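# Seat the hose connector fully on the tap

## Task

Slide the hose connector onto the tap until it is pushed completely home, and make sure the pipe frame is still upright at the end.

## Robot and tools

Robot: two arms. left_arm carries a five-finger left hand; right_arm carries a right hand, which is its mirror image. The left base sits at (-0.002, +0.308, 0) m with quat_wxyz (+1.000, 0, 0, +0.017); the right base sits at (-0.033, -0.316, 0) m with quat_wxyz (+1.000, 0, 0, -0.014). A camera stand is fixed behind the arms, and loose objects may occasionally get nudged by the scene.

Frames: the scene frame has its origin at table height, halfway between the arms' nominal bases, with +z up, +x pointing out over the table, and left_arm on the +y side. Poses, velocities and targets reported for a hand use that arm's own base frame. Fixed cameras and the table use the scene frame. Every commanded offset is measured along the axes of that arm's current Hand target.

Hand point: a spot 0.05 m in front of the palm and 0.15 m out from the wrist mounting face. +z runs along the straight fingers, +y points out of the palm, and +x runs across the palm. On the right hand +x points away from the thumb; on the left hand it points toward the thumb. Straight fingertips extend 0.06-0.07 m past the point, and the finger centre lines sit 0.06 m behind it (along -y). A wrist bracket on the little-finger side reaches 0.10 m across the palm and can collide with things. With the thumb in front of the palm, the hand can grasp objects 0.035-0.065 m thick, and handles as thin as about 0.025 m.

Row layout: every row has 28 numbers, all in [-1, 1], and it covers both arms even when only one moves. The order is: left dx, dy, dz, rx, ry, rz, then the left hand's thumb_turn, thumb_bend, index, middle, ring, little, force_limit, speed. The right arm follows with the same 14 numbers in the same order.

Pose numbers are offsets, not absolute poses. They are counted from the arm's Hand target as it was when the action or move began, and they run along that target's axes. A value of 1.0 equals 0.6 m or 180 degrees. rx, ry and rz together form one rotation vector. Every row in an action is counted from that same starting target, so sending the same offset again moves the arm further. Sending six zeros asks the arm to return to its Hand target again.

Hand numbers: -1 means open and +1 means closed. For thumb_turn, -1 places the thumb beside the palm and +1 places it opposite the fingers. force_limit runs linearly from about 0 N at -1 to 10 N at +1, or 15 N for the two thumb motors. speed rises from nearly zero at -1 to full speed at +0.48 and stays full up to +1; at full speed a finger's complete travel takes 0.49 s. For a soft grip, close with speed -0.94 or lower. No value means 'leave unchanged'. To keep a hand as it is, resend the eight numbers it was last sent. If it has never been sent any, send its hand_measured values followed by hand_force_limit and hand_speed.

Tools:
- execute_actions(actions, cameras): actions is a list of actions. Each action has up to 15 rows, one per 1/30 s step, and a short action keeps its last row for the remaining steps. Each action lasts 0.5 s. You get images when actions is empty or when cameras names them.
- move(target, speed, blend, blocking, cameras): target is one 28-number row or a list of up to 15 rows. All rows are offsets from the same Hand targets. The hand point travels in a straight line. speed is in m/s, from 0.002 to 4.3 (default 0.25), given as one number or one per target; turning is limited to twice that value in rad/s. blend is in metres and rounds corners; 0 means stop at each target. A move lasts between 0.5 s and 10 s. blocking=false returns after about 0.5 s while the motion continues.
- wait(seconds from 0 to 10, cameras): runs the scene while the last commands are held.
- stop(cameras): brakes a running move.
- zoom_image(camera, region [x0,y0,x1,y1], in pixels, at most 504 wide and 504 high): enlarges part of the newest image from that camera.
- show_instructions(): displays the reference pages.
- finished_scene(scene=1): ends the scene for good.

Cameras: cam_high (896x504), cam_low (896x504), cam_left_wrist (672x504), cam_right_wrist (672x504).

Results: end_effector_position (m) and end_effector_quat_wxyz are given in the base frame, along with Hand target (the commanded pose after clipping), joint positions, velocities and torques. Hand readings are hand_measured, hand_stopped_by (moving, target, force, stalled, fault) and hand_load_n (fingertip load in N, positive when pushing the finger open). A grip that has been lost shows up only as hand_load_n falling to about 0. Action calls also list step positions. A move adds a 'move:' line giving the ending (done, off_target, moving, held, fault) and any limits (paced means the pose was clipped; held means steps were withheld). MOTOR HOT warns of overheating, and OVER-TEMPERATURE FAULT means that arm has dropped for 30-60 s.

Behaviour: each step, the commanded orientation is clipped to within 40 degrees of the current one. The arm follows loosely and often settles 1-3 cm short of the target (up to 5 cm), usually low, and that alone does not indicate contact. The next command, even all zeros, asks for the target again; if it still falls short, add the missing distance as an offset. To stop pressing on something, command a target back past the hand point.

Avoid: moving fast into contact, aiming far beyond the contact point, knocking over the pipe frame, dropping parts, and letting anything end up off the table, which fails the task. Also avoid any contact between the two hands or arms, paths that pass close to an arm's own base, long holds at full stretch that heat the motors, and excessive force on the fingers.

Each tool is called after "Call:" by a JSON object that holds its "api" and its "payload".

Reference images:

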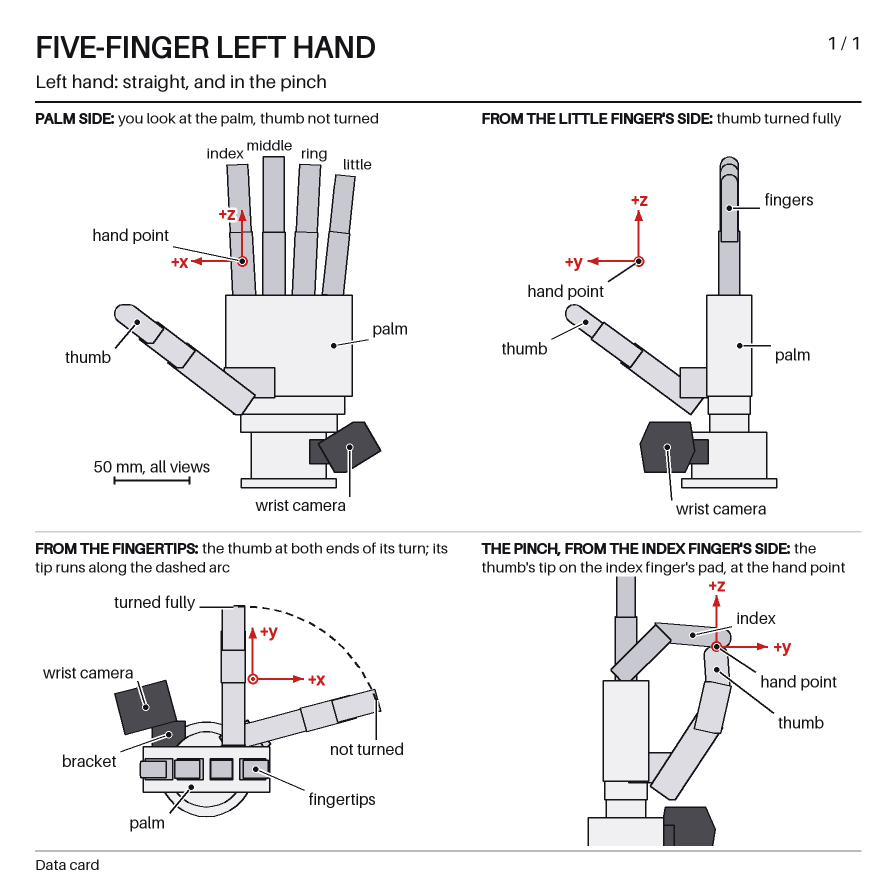

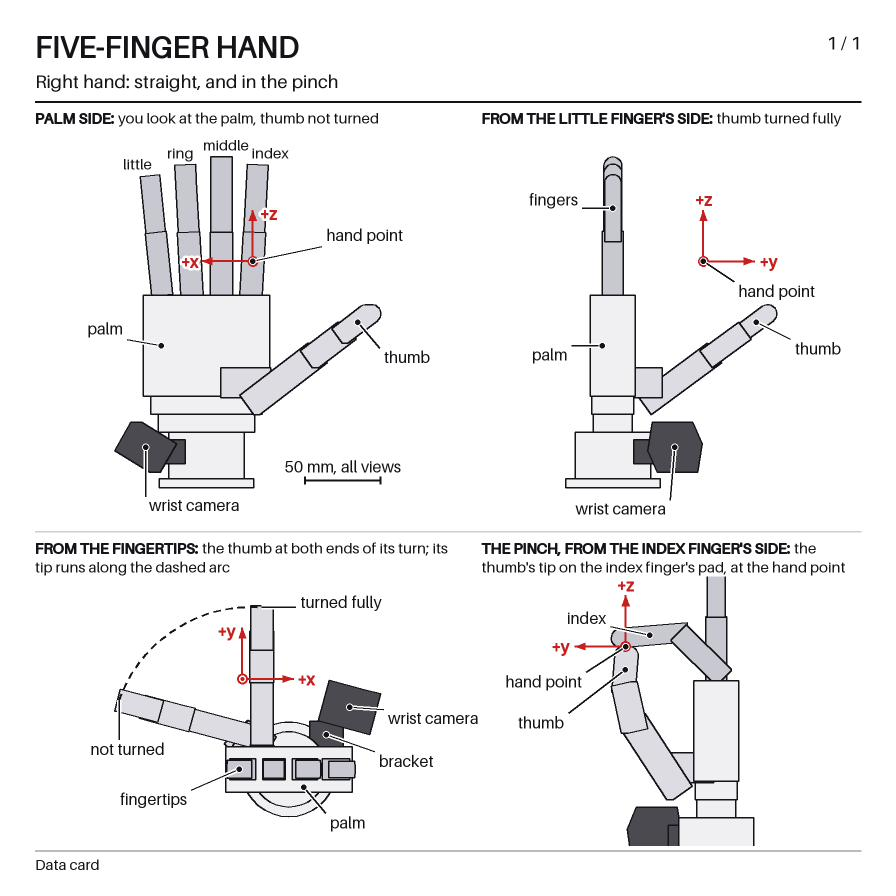

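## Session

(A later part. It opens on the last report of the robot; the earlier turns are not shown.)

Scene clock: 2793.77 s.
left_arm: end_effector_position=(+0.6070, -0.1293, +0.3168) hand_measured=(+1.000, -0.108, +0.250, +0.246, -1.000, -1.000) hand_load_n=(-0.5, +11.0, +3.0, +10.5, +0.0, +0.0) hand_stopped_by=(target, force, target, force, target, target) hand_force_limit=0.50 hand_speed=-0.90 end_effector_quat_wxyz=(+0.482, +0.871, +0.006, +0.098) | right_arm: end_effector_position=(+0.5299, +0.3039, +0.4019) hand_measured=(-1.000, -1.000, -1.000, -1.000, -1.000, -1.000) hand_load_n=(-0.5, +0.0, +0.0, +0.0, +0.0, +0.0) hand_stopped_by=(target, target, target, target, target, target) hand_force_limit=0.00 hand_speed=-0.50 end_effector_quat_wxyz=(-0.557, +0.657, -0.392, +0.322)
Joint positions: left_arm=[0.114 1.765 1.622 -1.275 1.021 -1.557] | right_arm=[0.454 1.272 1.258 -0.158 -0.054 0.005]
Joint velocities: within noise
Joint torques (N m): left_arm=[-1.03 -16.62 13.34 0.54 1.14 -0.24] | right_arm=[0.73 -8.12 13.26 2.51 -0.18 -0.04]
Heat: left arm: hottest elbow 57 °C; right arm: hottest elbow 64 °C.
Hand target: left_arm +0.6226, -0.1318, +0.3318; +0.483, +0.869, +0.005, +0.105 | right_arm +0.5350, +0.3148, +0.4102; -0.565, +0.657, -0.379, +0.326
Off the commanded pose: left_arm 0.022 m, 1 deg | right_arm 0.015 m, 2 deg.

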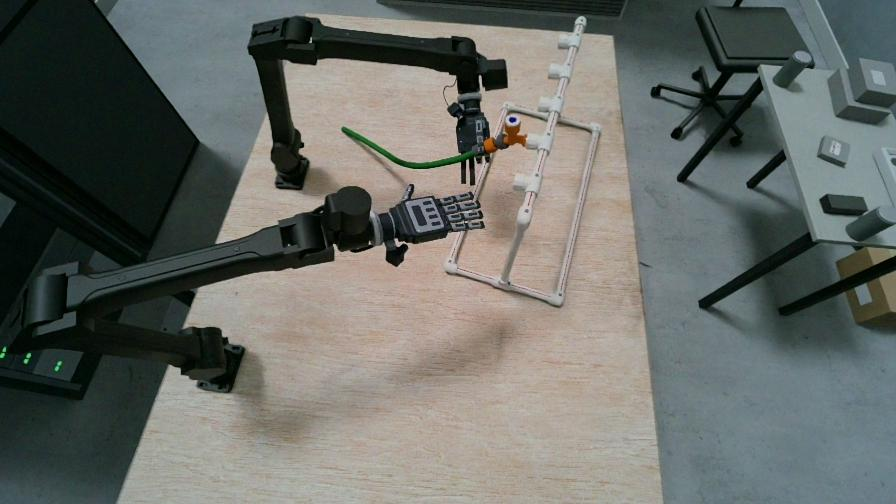

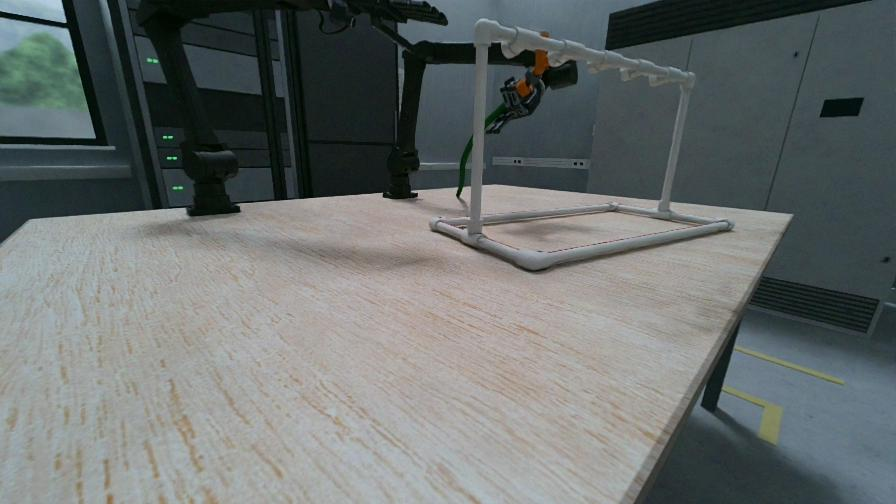

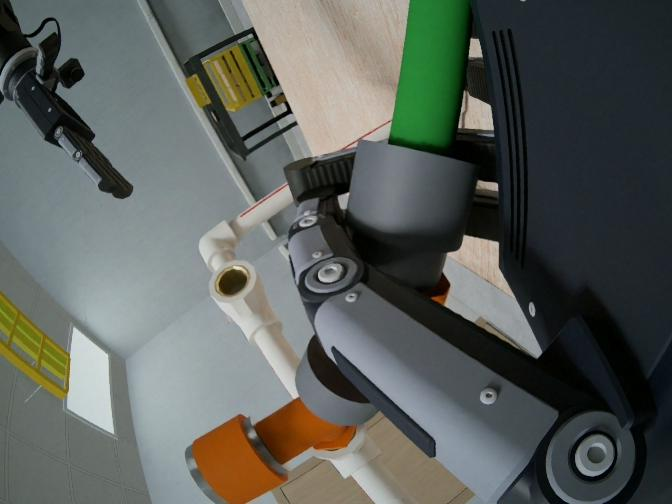

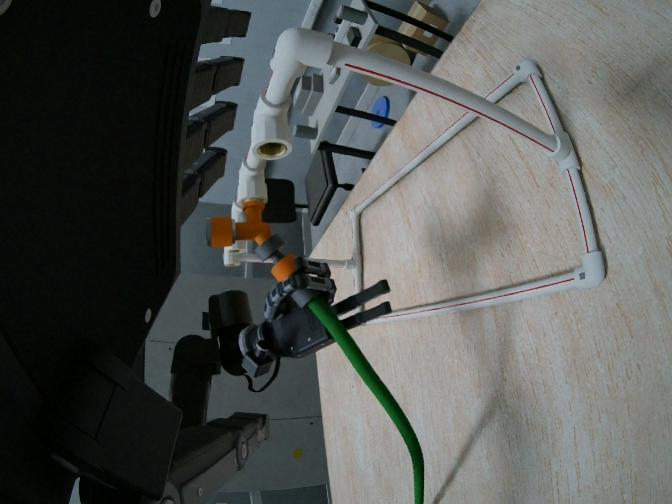

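Call:
{"api": "move", "payload": {"target": [[0,0,0,0,0,0,1,0.05,0.25,0.25,-1,-1,0.5,-0.9,-0.0092,-0.1042,0.0188,0,0.1374,0.0209,1,-1,-1,-1,-1,-1,0,-0.5],[0,0,0,0,0,0,1,0.05,0.25,0.25,-1,-1,0.5,-0.9,-0.0188,-0.1205,0.2363,0,0.1374,0.0209,1,-1,-1,-1,-1,-1,0,-0.5]], "speed": 0.12, "blend": [0.02,0], "cameras": ["all"]}}

Scene clock: 2927.57 s.
left_arm: end_effector_position=(+0.6070, -0.1293, +0.3168) hand_measured=(+1.000, -0.108, +0.250, +0.246, -1.000, -1.000) hand_load_n=(-0.5, +11.0, +3.5, +10.5, +0.0, +0.0) hand_stopped_by=(target, force, target, force, target, target) hand_force_limit=0.50 hand_speed=-0.90 end_effector_quat_wxyz=(+0.482, +0.871, +0.006, +0.098) | right_arm: end_effector_position=(+0.6508, +0.3958, +0.4439) hand_measured=(+1.000, -1.000, -1.000, -1.000, -1.000, -1.000) hand_load_n=(+0.0, +0.0, +0.0, +0.0, +0.0, +0.0) hand_stopped_by=(target, target, target, target, target, target) hand_force_limit=0.00 hand_speed=-0.50 end_effector_quat_wxyz=(-0.470, +0.570, -0.509, +0.442)
Joint positions: left_arm=[0.114 1.765 1.622 -1.275 1.021 -1.557] | right_arm=[0.639 1.7 1.841 -0.339 0.544 0.078]
Joint torques (N m): left_arm=[-1.03 -16.62 13.35 0.51 1.14 -0.24] | right_arm=[-0.44 -14.33 15.91 1.39 -0.03 0.24]
Heat: left arm: hottest elbow 59 °C; right arm: hottest elbow 64 °C.
Hand target: left_arm +0.6226, -0.1318, +0.3318; +0.483, +0.869, +0.005, +0.105 | right_arm +0.6602, +0.4001, +0.4601; -0.480, +0.559, -0.512, +0.441
Off the commanded pose: left_arm 0.022 m, 1 deg | right_arm 0.019 m, 2 deg.
move: off_target (left_arm, right_arm)

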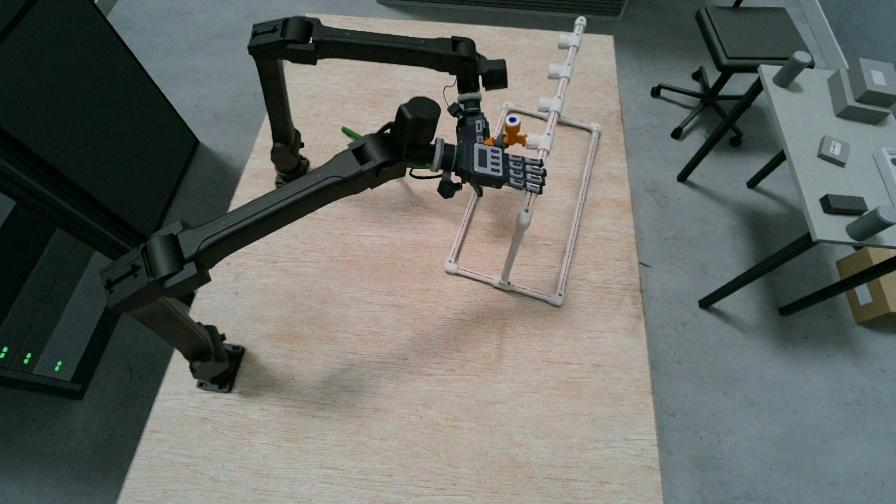

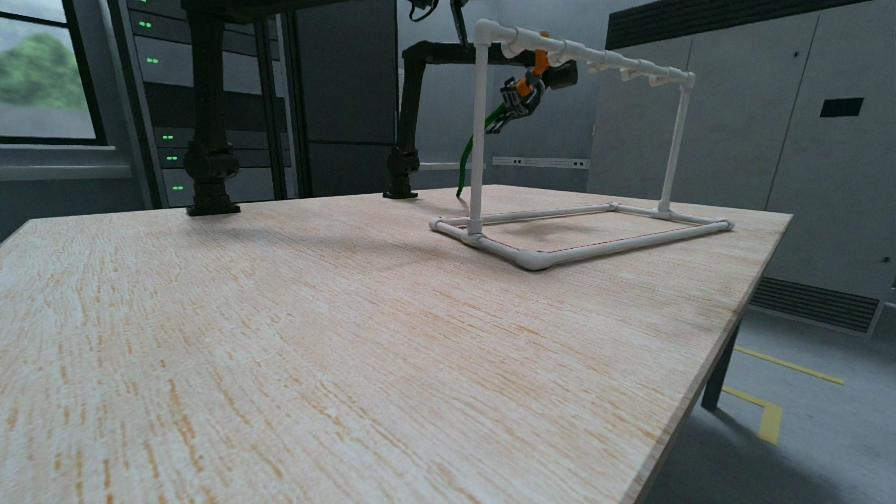

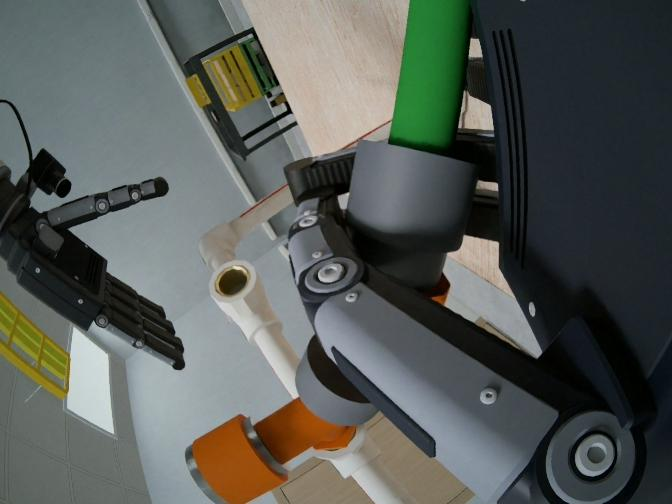

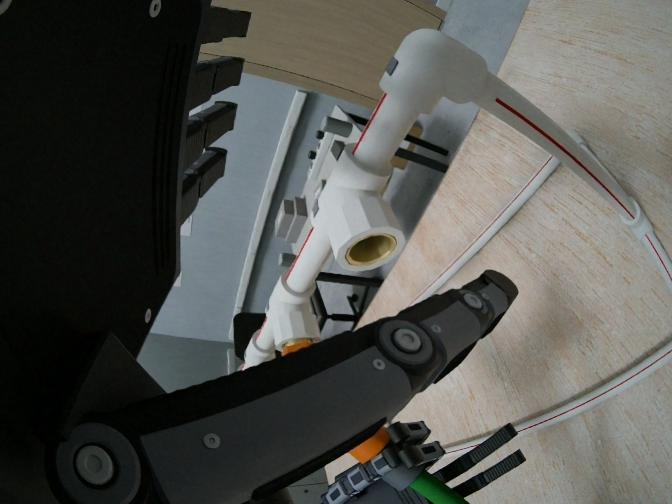

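Call:
{"api": "move", "payload": {"target": [[0,0,0,0,0,0,1,0.05,0.25,0.25,-1,-1,0.5,-0.9,-0.0716,-0.0052,0.0223,0,0,0,1,-1,-1,-1,-1,-1,0,-0.5],[0,0,0,0,0,0,1,0.05,0.25,0.25,-1,-1,0.5,-0.9,-0.0699,0.1205,0.0835,0,0,0,1,-1,-1,-1,-1,-1,0,-0.5]], "speed": 0.08, "blend": [0.01,0], "cameras": ["all"]}}

Scene clock: 2965.70 s.
left_arm: end_effector_position=(+0.6070, -0.1293, +0.3168) hand_measured=(+1.000, -0.108, +0.250, +0.246, -1.000, -1.000) hand_load_n=(-0.5, +10.5, +3.0, +10.0, -0.5, +0.0) hand_stopped_by=(target, force, target, force, target, target) hand_force_limit=0.50 hand_speed=-0.90 end_effector_quat_wxyz=(+0.482, +0.871, +0.006, +0.098) | right_arm: end_effector_position=(+0.6835, +0.4480, +0.4006) hand_measured=(+1.000, -1.000, -1.000, -1.000, -1.000, -1.000) hand_load_n=(+0.0, +0.0, +0.0, +0.0, +0.0, +0.0) hand_stopped_by=(target, target, target, target, target, target) hand_force_limit=0.00 hand_speed=-0.50 end_effector_quat_wxyz=(-0.486, +0.559, -0.506, +0.442)
Joint positions: left_arm=[0.114 1.765 1.622 -1.275 1.021 -1.557] | right_arm=[0.672 1.84 1.897 -0.22 0.568 0.086]
Joint torques (N m): left_arm=[-0.91 -16.56 13.37 0.53 1.15 -0.24] | right_arm=[-1.14 -16.79 10.3 2.36 -0.05 0.21]
Heat: left arm: hottest elbow 60 °C; right arm: hottest elbow 68 °C.
Hand target: left_arm +0.6226, -0.1318, +0.3318; +0.483, +0.869, +0.005, +0.105 | right_arm +0.6949, +0.4454, +0.3814; -0.481, +0.559, -0.512, +0.440
Off the commanded pose: left_arm 0.022 m, 1 deg | right_arm 0.023 m, 1 deg.
move: off_target (left_arm, right_arm)

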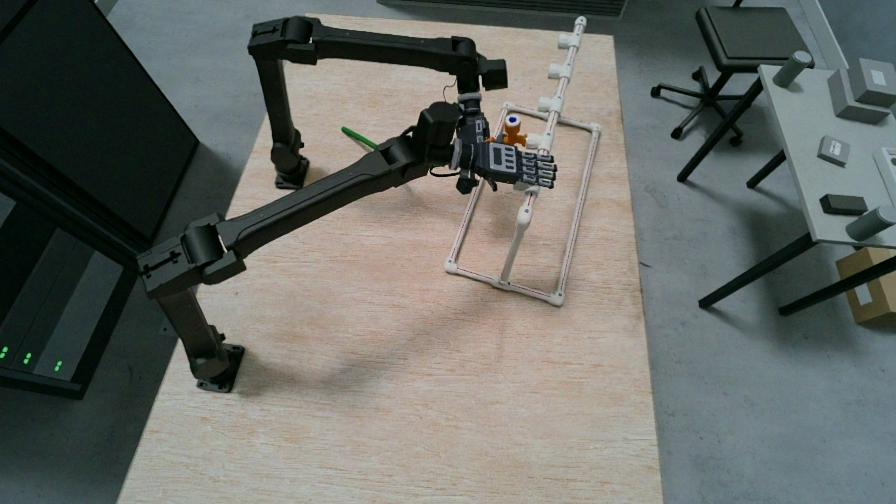

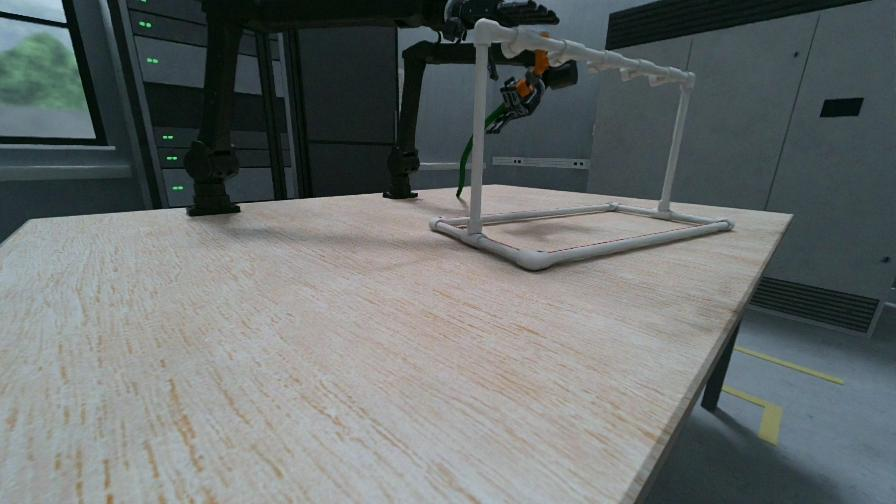

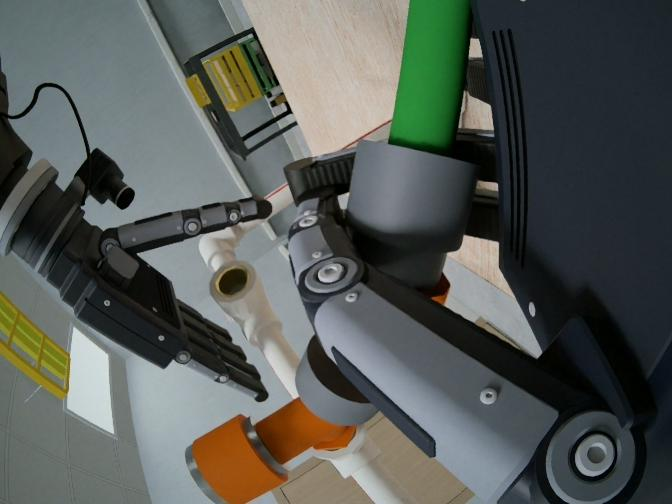

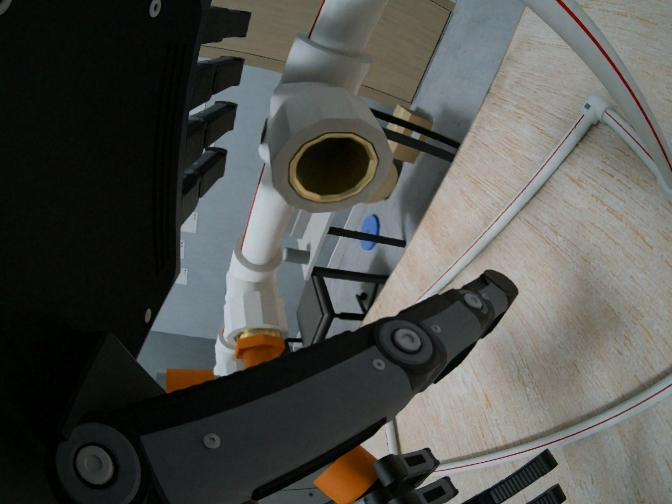

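Call:
{"api": "move", "payload": {"target": [0,0,0,0,0,0,1,0.05,0.25,0.25,-1,-1,0.5,-0.9,0.0059,0.0606,0.0003,0,0,0,1,-1,-1,-1,-1,-1,0,-0.5], "speed": 0.06, "cameras": ["cam_low","cam_right_wrist","cam_left_wrist"]}}

Scene clock: 2973.93 s.
left_arm: end_effector_position=(+0.6070, -0.1293, +0.3168) hand_measured=(+1.000, -0.108, +0.250, +0.246, -1.000, -1.000) hand_load_n=(-0.5, +11.0, +3.0, +10.0, +0.0, +0.0) hand_stopped_by=(target, force, target, force, target, target) hand_force_limit=0.50 hand_speed=-0.90 end_effector_quat_wxyz=(+0.482, +0.871, +0.006, +0.098) | right_arm: end_effector_position=(+0.6848, +0.4495, +0.3770) hand_measured=(+1.000, -1.000, -1.000, -1.000, -1.000, -1.000) hand_load_n=(+0.0, +0.0, +0.0, +0.5, +0.0, +0.0) hand_stopped_by=(target, target, target, target, target, target) hand_force_limit=0.00 hand_speed=-0.50 end_effector_quat_wxyz=(-0.499, +0.548, -0.504, +0.443)
Joint positions: left_arm=[0.114 1.765 1.622 -1.275 1.021 -1.557] | right_arm=[0.672 1.835 1.805 -0.1 0.566 0.086]
Joint torques (N m): left_arm=[-0.97 -16.62 13.37 0.51 1.14 -0.24] | right_arm=[-1.03 -17.26 8.23 1.57 0 0.21]
Heat: left arm: hottest elbow 60 °C; right arm: hottest elbow 66 °C.
Hand target: left_arm +0.6226, -0.1318, +0.3318; +0.483, +0.869, +0.005, +0.105 | right_arm +0.6899, +0.4414, +0.3454; -0.481, +0.559, -0.512, +0.440
Off the commanded pose: left_arm 0.022 m, 1 deg | right_arm 0.033 m, 3 deg.
move: off_target (left_arm, right_arm)
Images, in order (width x height): cam_low 896x504, cam_left_wrist 672x504, cam_right_wrist 672x504.

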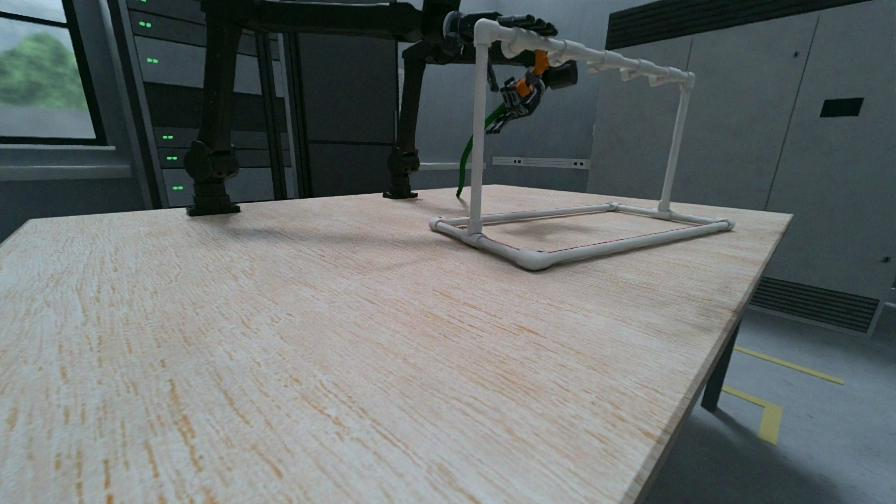

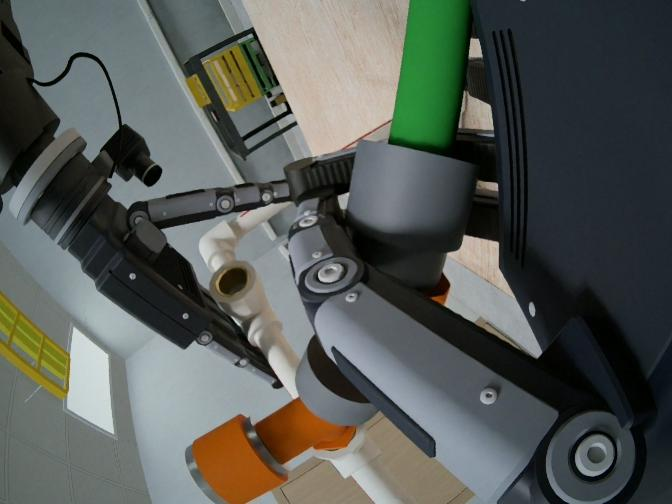

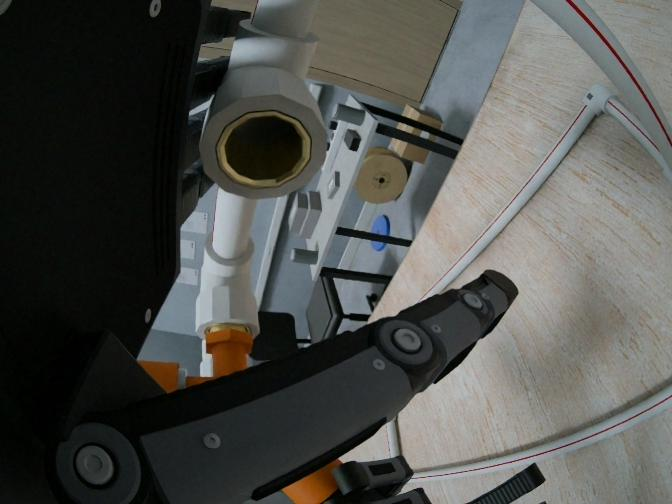

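Call:
{"api": "move", "payload": {"target": [0,0,0,0,0,0,1,0.05,0.25,0.25,-1,-1,0.5,-0.9,0.0093,-0.0442,0.0738,0,0,0,1,-1,-1,-1,-1,-1,0,-0.5], "speed": 0.05, "cameras": ["all"]}}

Scene clock: 2991.63 s.
left_arm: end_effector_position=(+0.6070, -0.1293, +0.3168) hand_measured=(+1.000, -0.108, +0.250, +0.246, -1.000, -1.000) hand_load_n=(-0.5, +11.0, +3.5, +10.0, +0.0, +0.0) hand_stopped_by=(target, force, target, force, target, target) hand_force_limit=0.50 hand_speed=-0.90 end_effector_quat_wxyz=(+0.482, +0.871, +0.006, +0.098) | right_arm: end_effector_position=(+0.7204, +0.4409, +0.3776) hand_measured=(+1.000, -1.000, -1.000, -1.000, -1.000, -1.000) hand_load_n=(+0.0, +0.0, -0.5, +0.0, -0.5, +0.0) hand_stopped_by=(target, target, target, target, target, target) hand_force_limit=0.00 hand_speed=-0.50 end_effector_quat_wxyz=(-0.490, +0.556, -0.508, +0.440)
Joint positions: left_arm=[0.114 1.765 1.622 -1.275 1.021 -1.557] | right_arm=[0.628 1.91 1.934 -0.179 0.523 0.086]
Joint torques (N m): left_arm=[-0.97 -16.62 13.35 0.53 1.15 -0.23] | right_arm=[-1.14 -15.97 14.93 1.07 -0.06 0.09]
Heat: left arm: hottest elbow 60 °C; right arm: hottest elbow 63 °C.
Hand target: left_arm +0.6226, -0.1318, +0.3318; +0.483, +0.869, +0.005, +0.105 | right_arm +0.7381, +0.4400, +0.3649; -0.481, +0.559, -0.512, +0.440
Off the commanded pose: left_arm 0.022 m, 1 deg | right_arm 0.022 m, 1 deg.
move: off_target (left_arm, right_arm)

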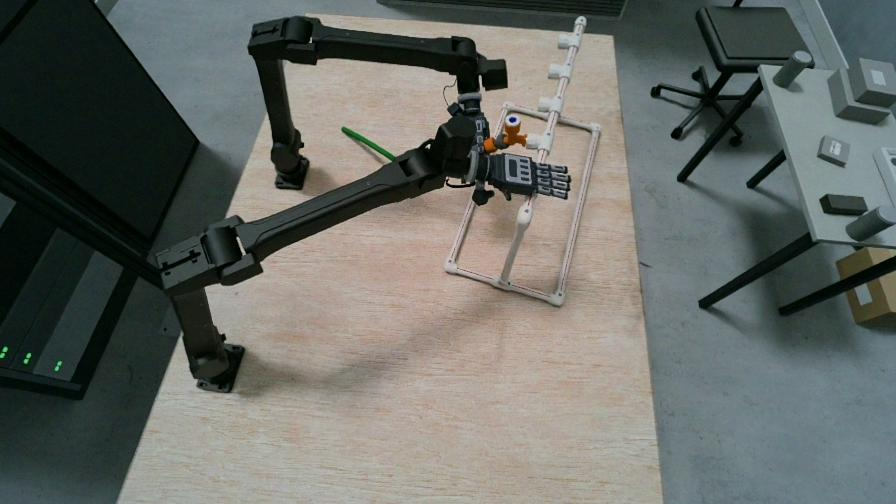

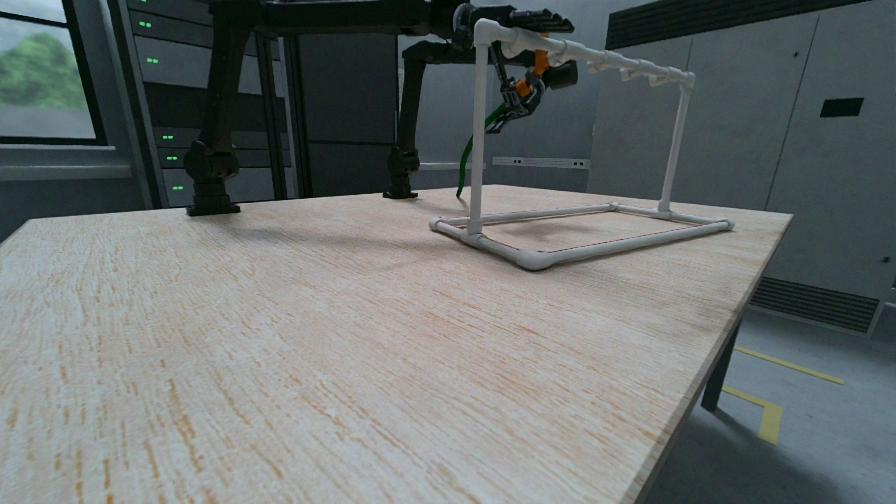

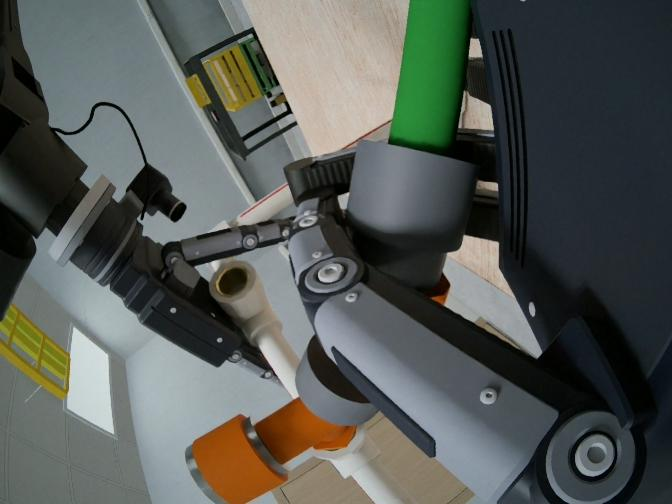

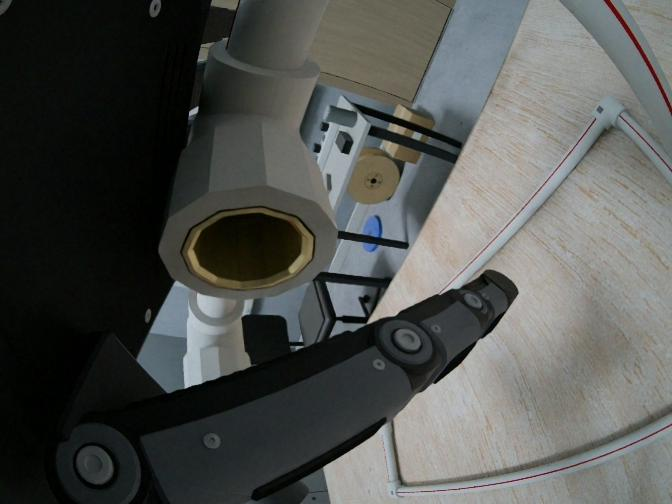

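Call:
{"api": "move", "payload": {"target": [0,0,0,0,0,0,1,0.05,0.25,0.25,-1,-1,0.5,-0.9,0,0,0,0,0,0,1,-1,0.25,0.25,0.2,0.2,-0.8,-0.85], "cameras": ["cam_high","cam_low","cam_left_wrist","cam_right_wrist"]}}

Call:
{"api": "wait", "payload": {"seconds": 2, "cameras": ["cam_low","cam_right_wrist"]}}

Scene clock: 3020.77 s.
left_arm: end_effector_position=(+0.6070, -0.1293, +0.3168) hand_measured=(+1.000, -0.108, +0.250, +0.246, -1.000, -1.000) hand_load_n=(-1.0, +11.0, +3.0, +10.5, +0.0, +0.0) hand_stopped_by=(target, force, target, force, target, target) hand_force_limit=0.50 hand_speed=-0.90 end_effector_quat_wxyz=(+0.482, +0.871, +0.006, +0.098) | right_arm: end_effector_position=(+0.7257, +0.4377, +0.3842) hand_measured=(+1.000, -1.000, -0.208, +0.028, +0.200, +0.200) hand_load_n=(+0.0, +0.0, +0.0, +1.0, +0.0, +0.0) hand_stopped_by=(target, target, force, force, target, target) hand_force_limit=-0.80 hand_speed=-0.85 end_effector_quat_wxyz=(-0.494, +0.551, -0.508, +0.441)
Joint positions: left_arm=[0.114 1.765 1.622 -1.275 1.021 -1.557] | right_arm=[0.62 1.914 1.951 -0.179 0.519 0.086]
Joint torques (N m): left_arm=[-0.91 -16.62 13.35 0.51 1.15 -0.24] | right_arm=[-0.44 -16.21 13.67 0.96 0.1 0.09]
Heat: left arm: hottest elbow 60 °C; right arm: hottest elbow 64 °C.
Hand target: left_arm +0.6226, -0.1318, +0.3318; +0.483, +0.869, +0.005, +0.105 | right_arm +0.7380, +0.4400, +0.3649; -0.481, +0.559, -0.512, +0.440
Off the commanded pose: left_arm 0.022 m, 1 deg | right_arm 0.023 m, 2 deg.
move: off_target (left_arm, right_arm)

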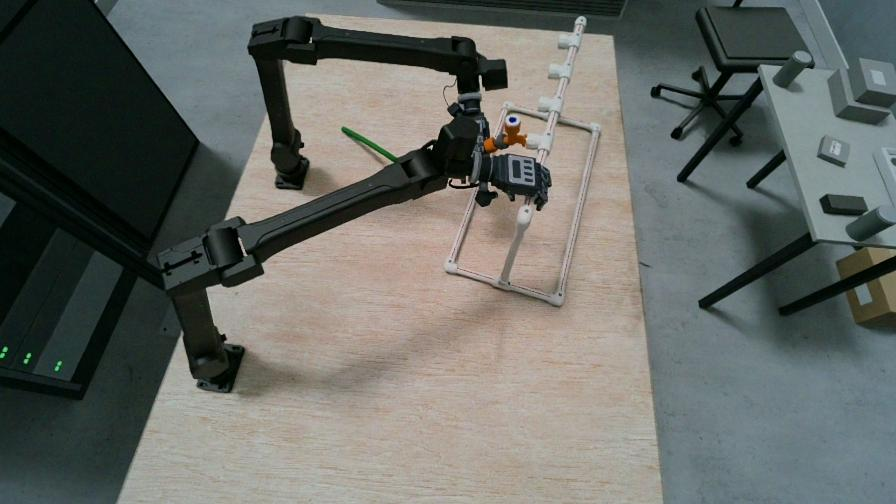

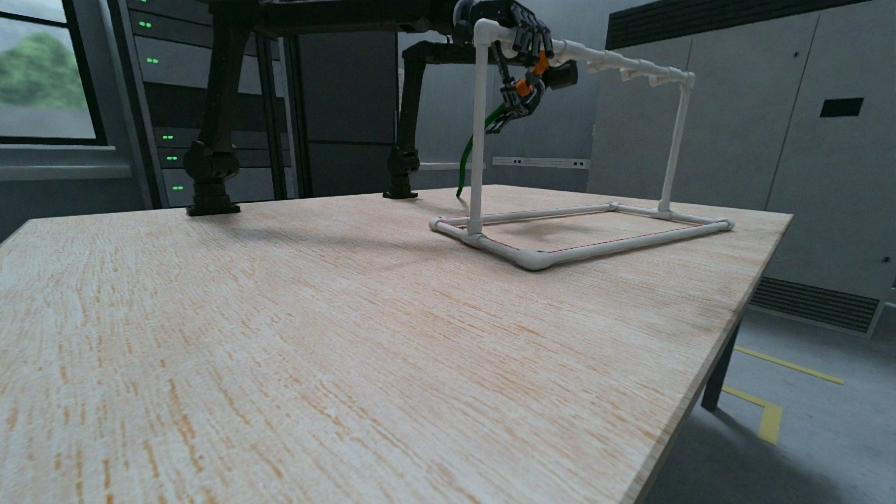

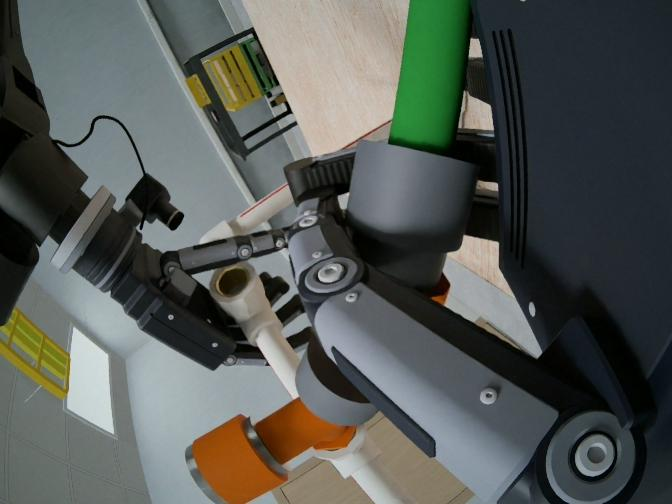

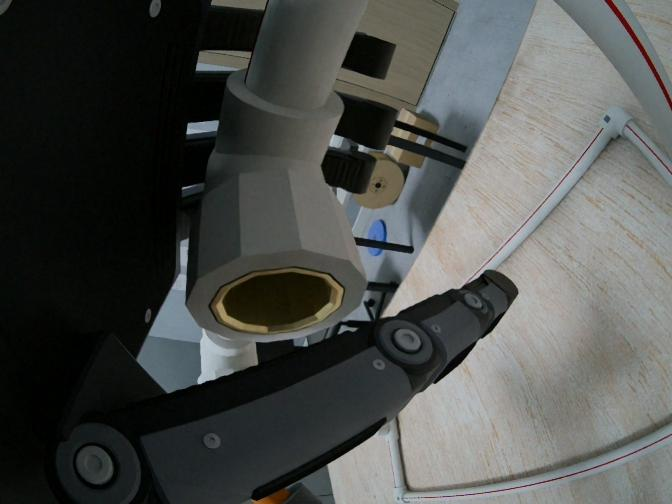

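Scene clock: 3022.77 s.
left_arm: end_effector_position=(+0.6070, -0.1293, +0.3168) hand_measured=(+1.000, -0.108, +0.250, +0.246, -1.000, -1.000) hand_load_n=(-0.5, +11.0, +3.5, +10.0, +0.0, +0.5) hand_stopped_by=(target, force, target, force, target, target) hand_force_limit=0.50 hand_speed=-0.90 end_effector_quat_wxyz=(+0.482, +0.871, +0.006, +0.098) | right_arm: end_effector_position=(+0.7257, +0.4377, +0.3842) hand_measured=(+1.000, -1.000, -0.208, +0.028, +0.200, +0.200) hand_load_n=(+0.0, +0.0, +0.0, +1.0, +0.0, +0.0) hand_stopped_by=(target, target, force, force, target, target) hand_force_limit=-0.80 hand_speed=-0.85 end_effector_quat_wxyz=(-0.494, +0.551, -0.508, +0.441)
Joint positions: left_arm=[0.114 1.765 1.622 -1.275 1.021 -1.557] | right_arm=[0.62 1.914 1.951 -0.179 0.519 0.086]
Joint torques (N m): left_arm=[-0.97 -16.62 13.35 0.51 1.15 -0.23] | right_arm=[-0.56 -16.26 13.67 0.98 0.1 0.1]
Heat: left arm: hottest elbow 60 °C; right arm: hottest elbow 64 °C.
Hand target: left_arm +0.6226, -0.1318, +0.3318; +0.483, +0.869, +0.005, +0.105 | right_arm +0.7380, +0.4400, +0.3649; -0.481, +0.559, -0.512, +0.440
Off the commanded pose: left_arm 0.022 m, 1 deg | right_arm 0.023 m, 2 deg.
wait: 2.00 s; at rest by 0.17 s
Images, in order (width x height): cam_low 896x504, cam_right_wrist 672x504.

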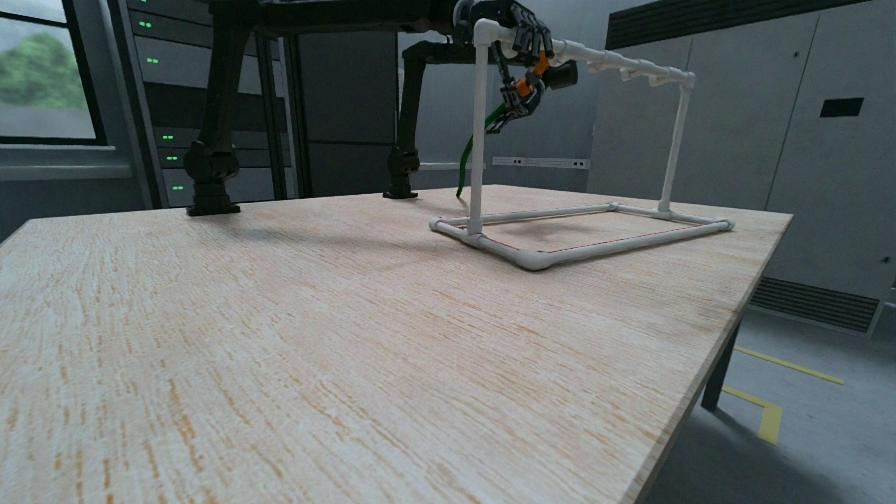

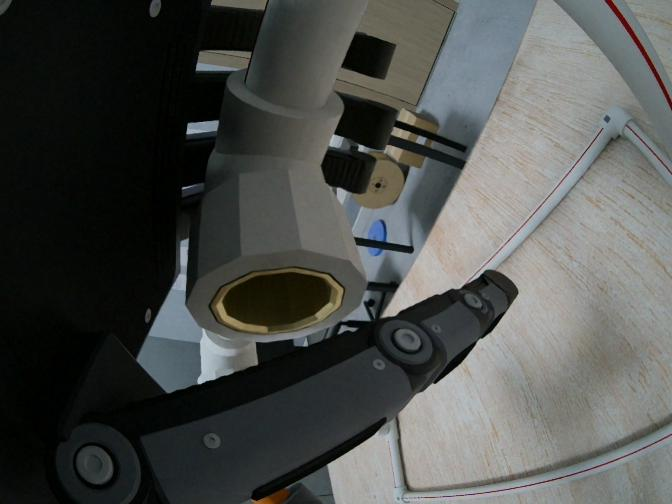

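Call:
{"api": "move", "payload": {"target": [0,0,0,0,0,0,1,0.05,0.25,0.25,-1,-1,0.5,-0.9,0,0.0222,-0.0355,0,0,0,1,-1,0.25,0.25,0.2,0.2,-0.8,-0.85], "speed": 0.04, "cameras": ["cam_low","cam_right_wrist","cam_left_wrist"]}}

Scene clock: 3033.60 s.
left_arm: end_effector_position=(+0.6067, -0.1294, +0.3167) hand_measured=(+1.000, -0.108, +0.250, +0.246, -1.000, -1.000) hand_load_n=(-1.0, +11.0, +3.0, +10.0, +0.0, +0.0) hand_stopped_by=(target, force, target, force, target, target) hand_force_limit=0.50 hand_speed=-0.90 end_effector_quat_wxyz=(+0.482, +0.871, +0.007, +0.097) | right_arm: end_effector_position=(+0.7232, +0.4322, +0.3847) hand_measured=(+1.000, -1.000, -0.208, +0.028, +0.200, +0.200) hand_load_n=(+0.0, +0.0, +0.5, +2.0, +0.0, +0.0) hand_stopped_by=(target, target, force, force, target, target) hand_force_limit=-0.80 hand_speed=-0.85 end_effector_quat_wxyz=(-0.498, +0.540, -0.510, +0.448)
Joint positions: left_arm=[0.114 1.765 1.622 -1.277 1.021 -1.557] | right_arm=[0.62 1.896 1.91 -0.136 0.535 0.086]
Joint torques (N m): left_arm=[-0.97 -16.56 13.35 0.58 1.15 -0.23] | right_arm=[0.62 -18.84 7.83 1.22 0.11 0.13]
Heat: left arm: hottest elbow 60 °C; right arm: hottest elbow 63 °C.
Hand target: left_arm +0.6226, -0.1318, +0.3318; +0.483, +0.869, +0.005, +0.105 | right_arm +0.7151, +0.4380, +0.3549; -0.481, +0.559, -0.512, +0.440
Off the commanded pose: left_arm 0.022 m, 1 deg | right_arm 0.031 m, 3 deg.
move: off_target (left_arm, right_arm)
Images, in order (width x height): cam_low 896x504, cam_left_wrist 672x504, cam_right_wrist 672x504.

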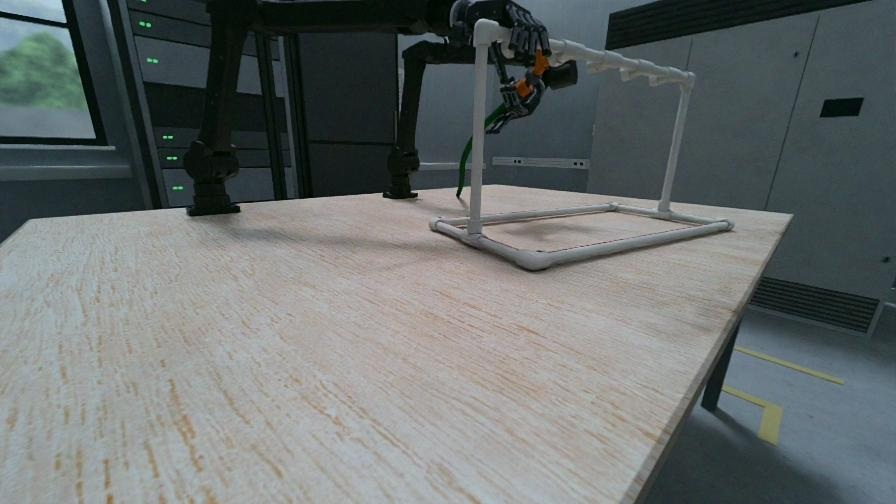

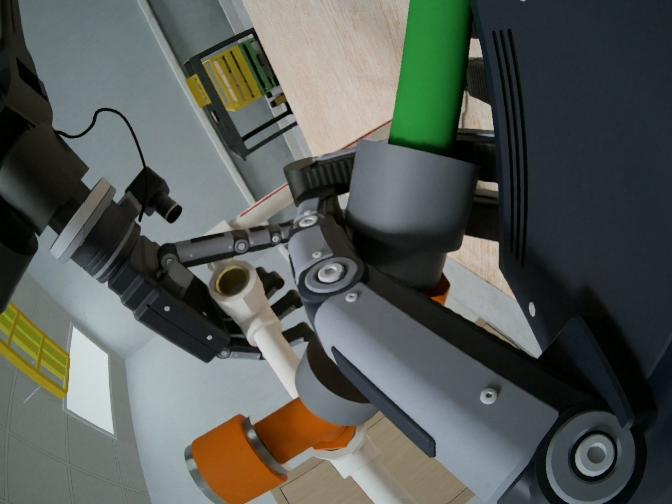

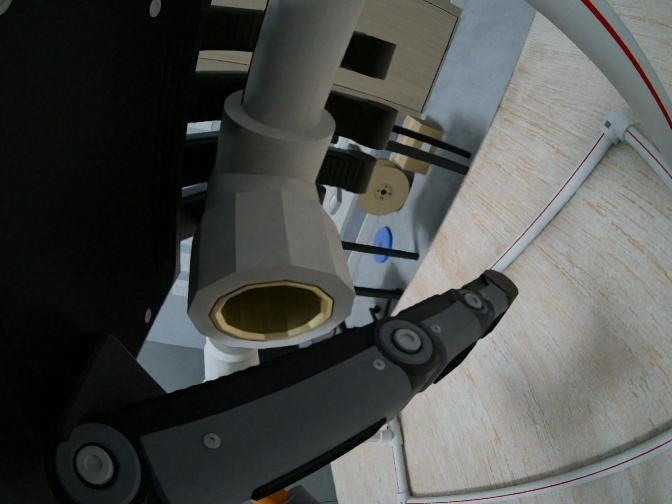

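Call:
{"api": "move", "payload": {"target": [0.0138,0.0093,0,0,0,0,1,0.05,0.25,0.25,-1,-1,0.5,-0.9,-0.0048,0.0025,-0.0162,0,0,0,1,-1,0.25,0.25,0.2,0.2,-0.8,-0.85], "speed": 0.03, "cameras": ["all"]}}

Scene clock: 3045.10 s.
left_arm: end_effector_position=(+0.6076, -0.1319, +0.3171) hand_measured=(+1.000, -0.108, +0.250, +0.246, -1.000, -1.000) hand_load_n=(-2.5, +11.0, +3.0, +10.0, +0.0, +0.0) hand_stopped_by=(target, force, target, force, target, target) hand_force_limit=0.50 hand_speed=-0.90 end_effector_quat_wxyz=(+0.481, +0.872, +0.005, +0.091) | right_arm: end_effector_position=(+0.7197, +0.4266, +0.3846) hand_measured=(+1.000, -1.000, -0.208, +0.028, +0.200, +0.200) hand_load_n=(+0.0, +0.0, +0.5, +2.5, +0.0, +0.0) hand_stopped_by=(target, target, force, force, target, target) hand_force_limit=-0.80 hand_speed=-0.85 end_effector_quat_wxyz=(+0.496, -0.535, +0.514, -0.451)
Joint positions: left_arm=[0.11 1.775 1.64 -1.3 1.018 -1.549] | right_arm=[0.62 1.88 1.884 -0.123 0.55 0.089]
Joint torques (N m): left_arm=[-0.97 -16.32 14.54 0.99 1.3 -0.38] | right_arm=[1.55 -18.96 7.58 1.03 0 0.12]
Heat: left arm: hottest elbow 60 °C; right arm: hottest elbow 62 °C.
Hand target: left_arm +0.6302, -0.1338, +0.3377; +0.483, +0.869, +0.005, +0.105 | right_arm +0.7051, +0.4400, +0.3550; +0.481, -0.559, +0.512, -0.440
Off the commanded pose: left_arm 0.031 m, 2 deg | right_arm 0.036 m, 3 deg.
move: off_target (left_arm, right_arm)

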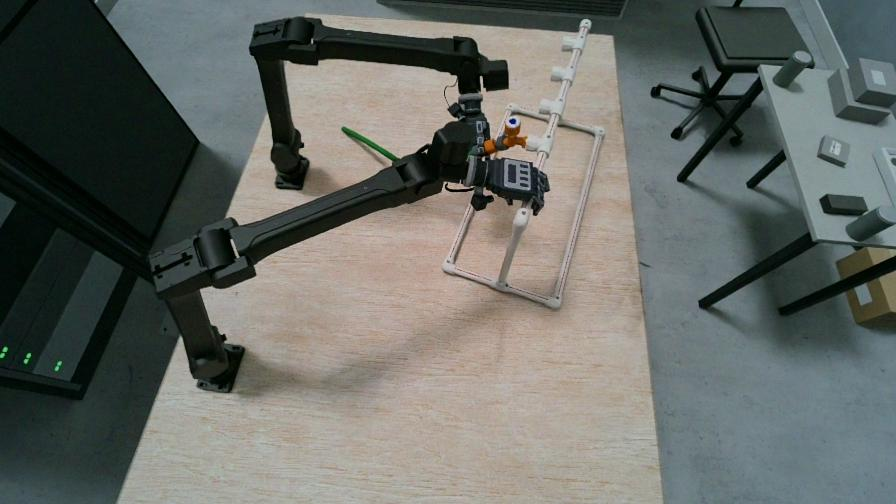

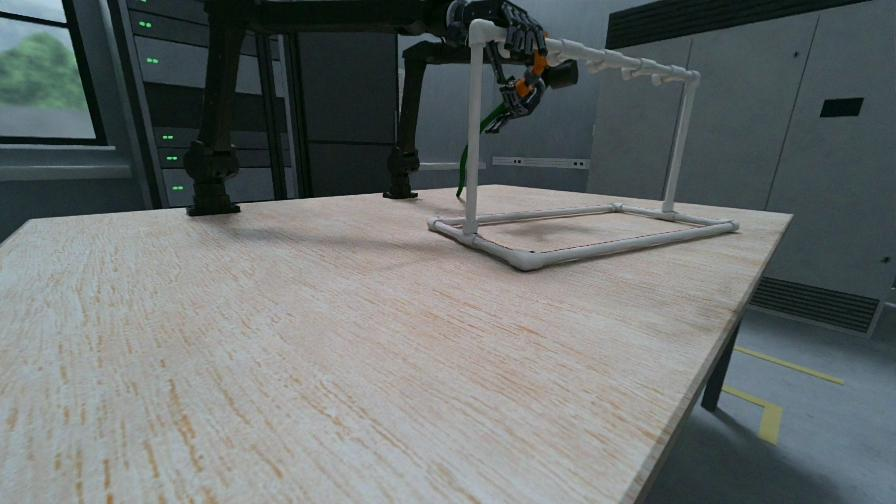

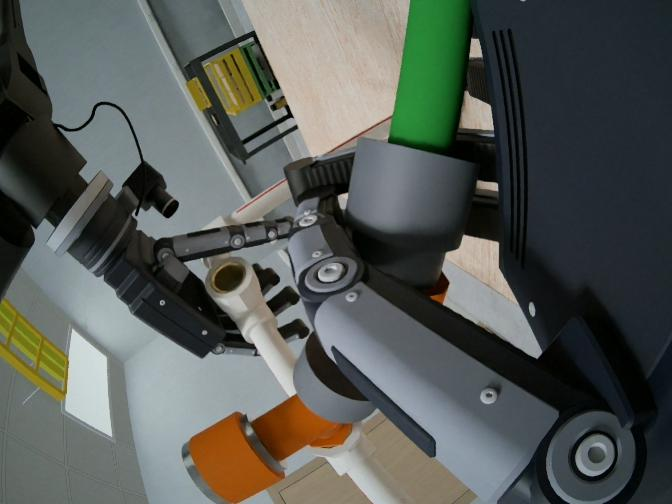

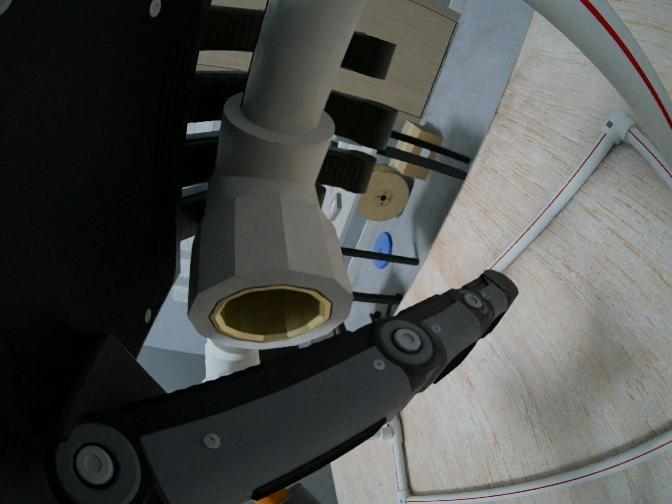

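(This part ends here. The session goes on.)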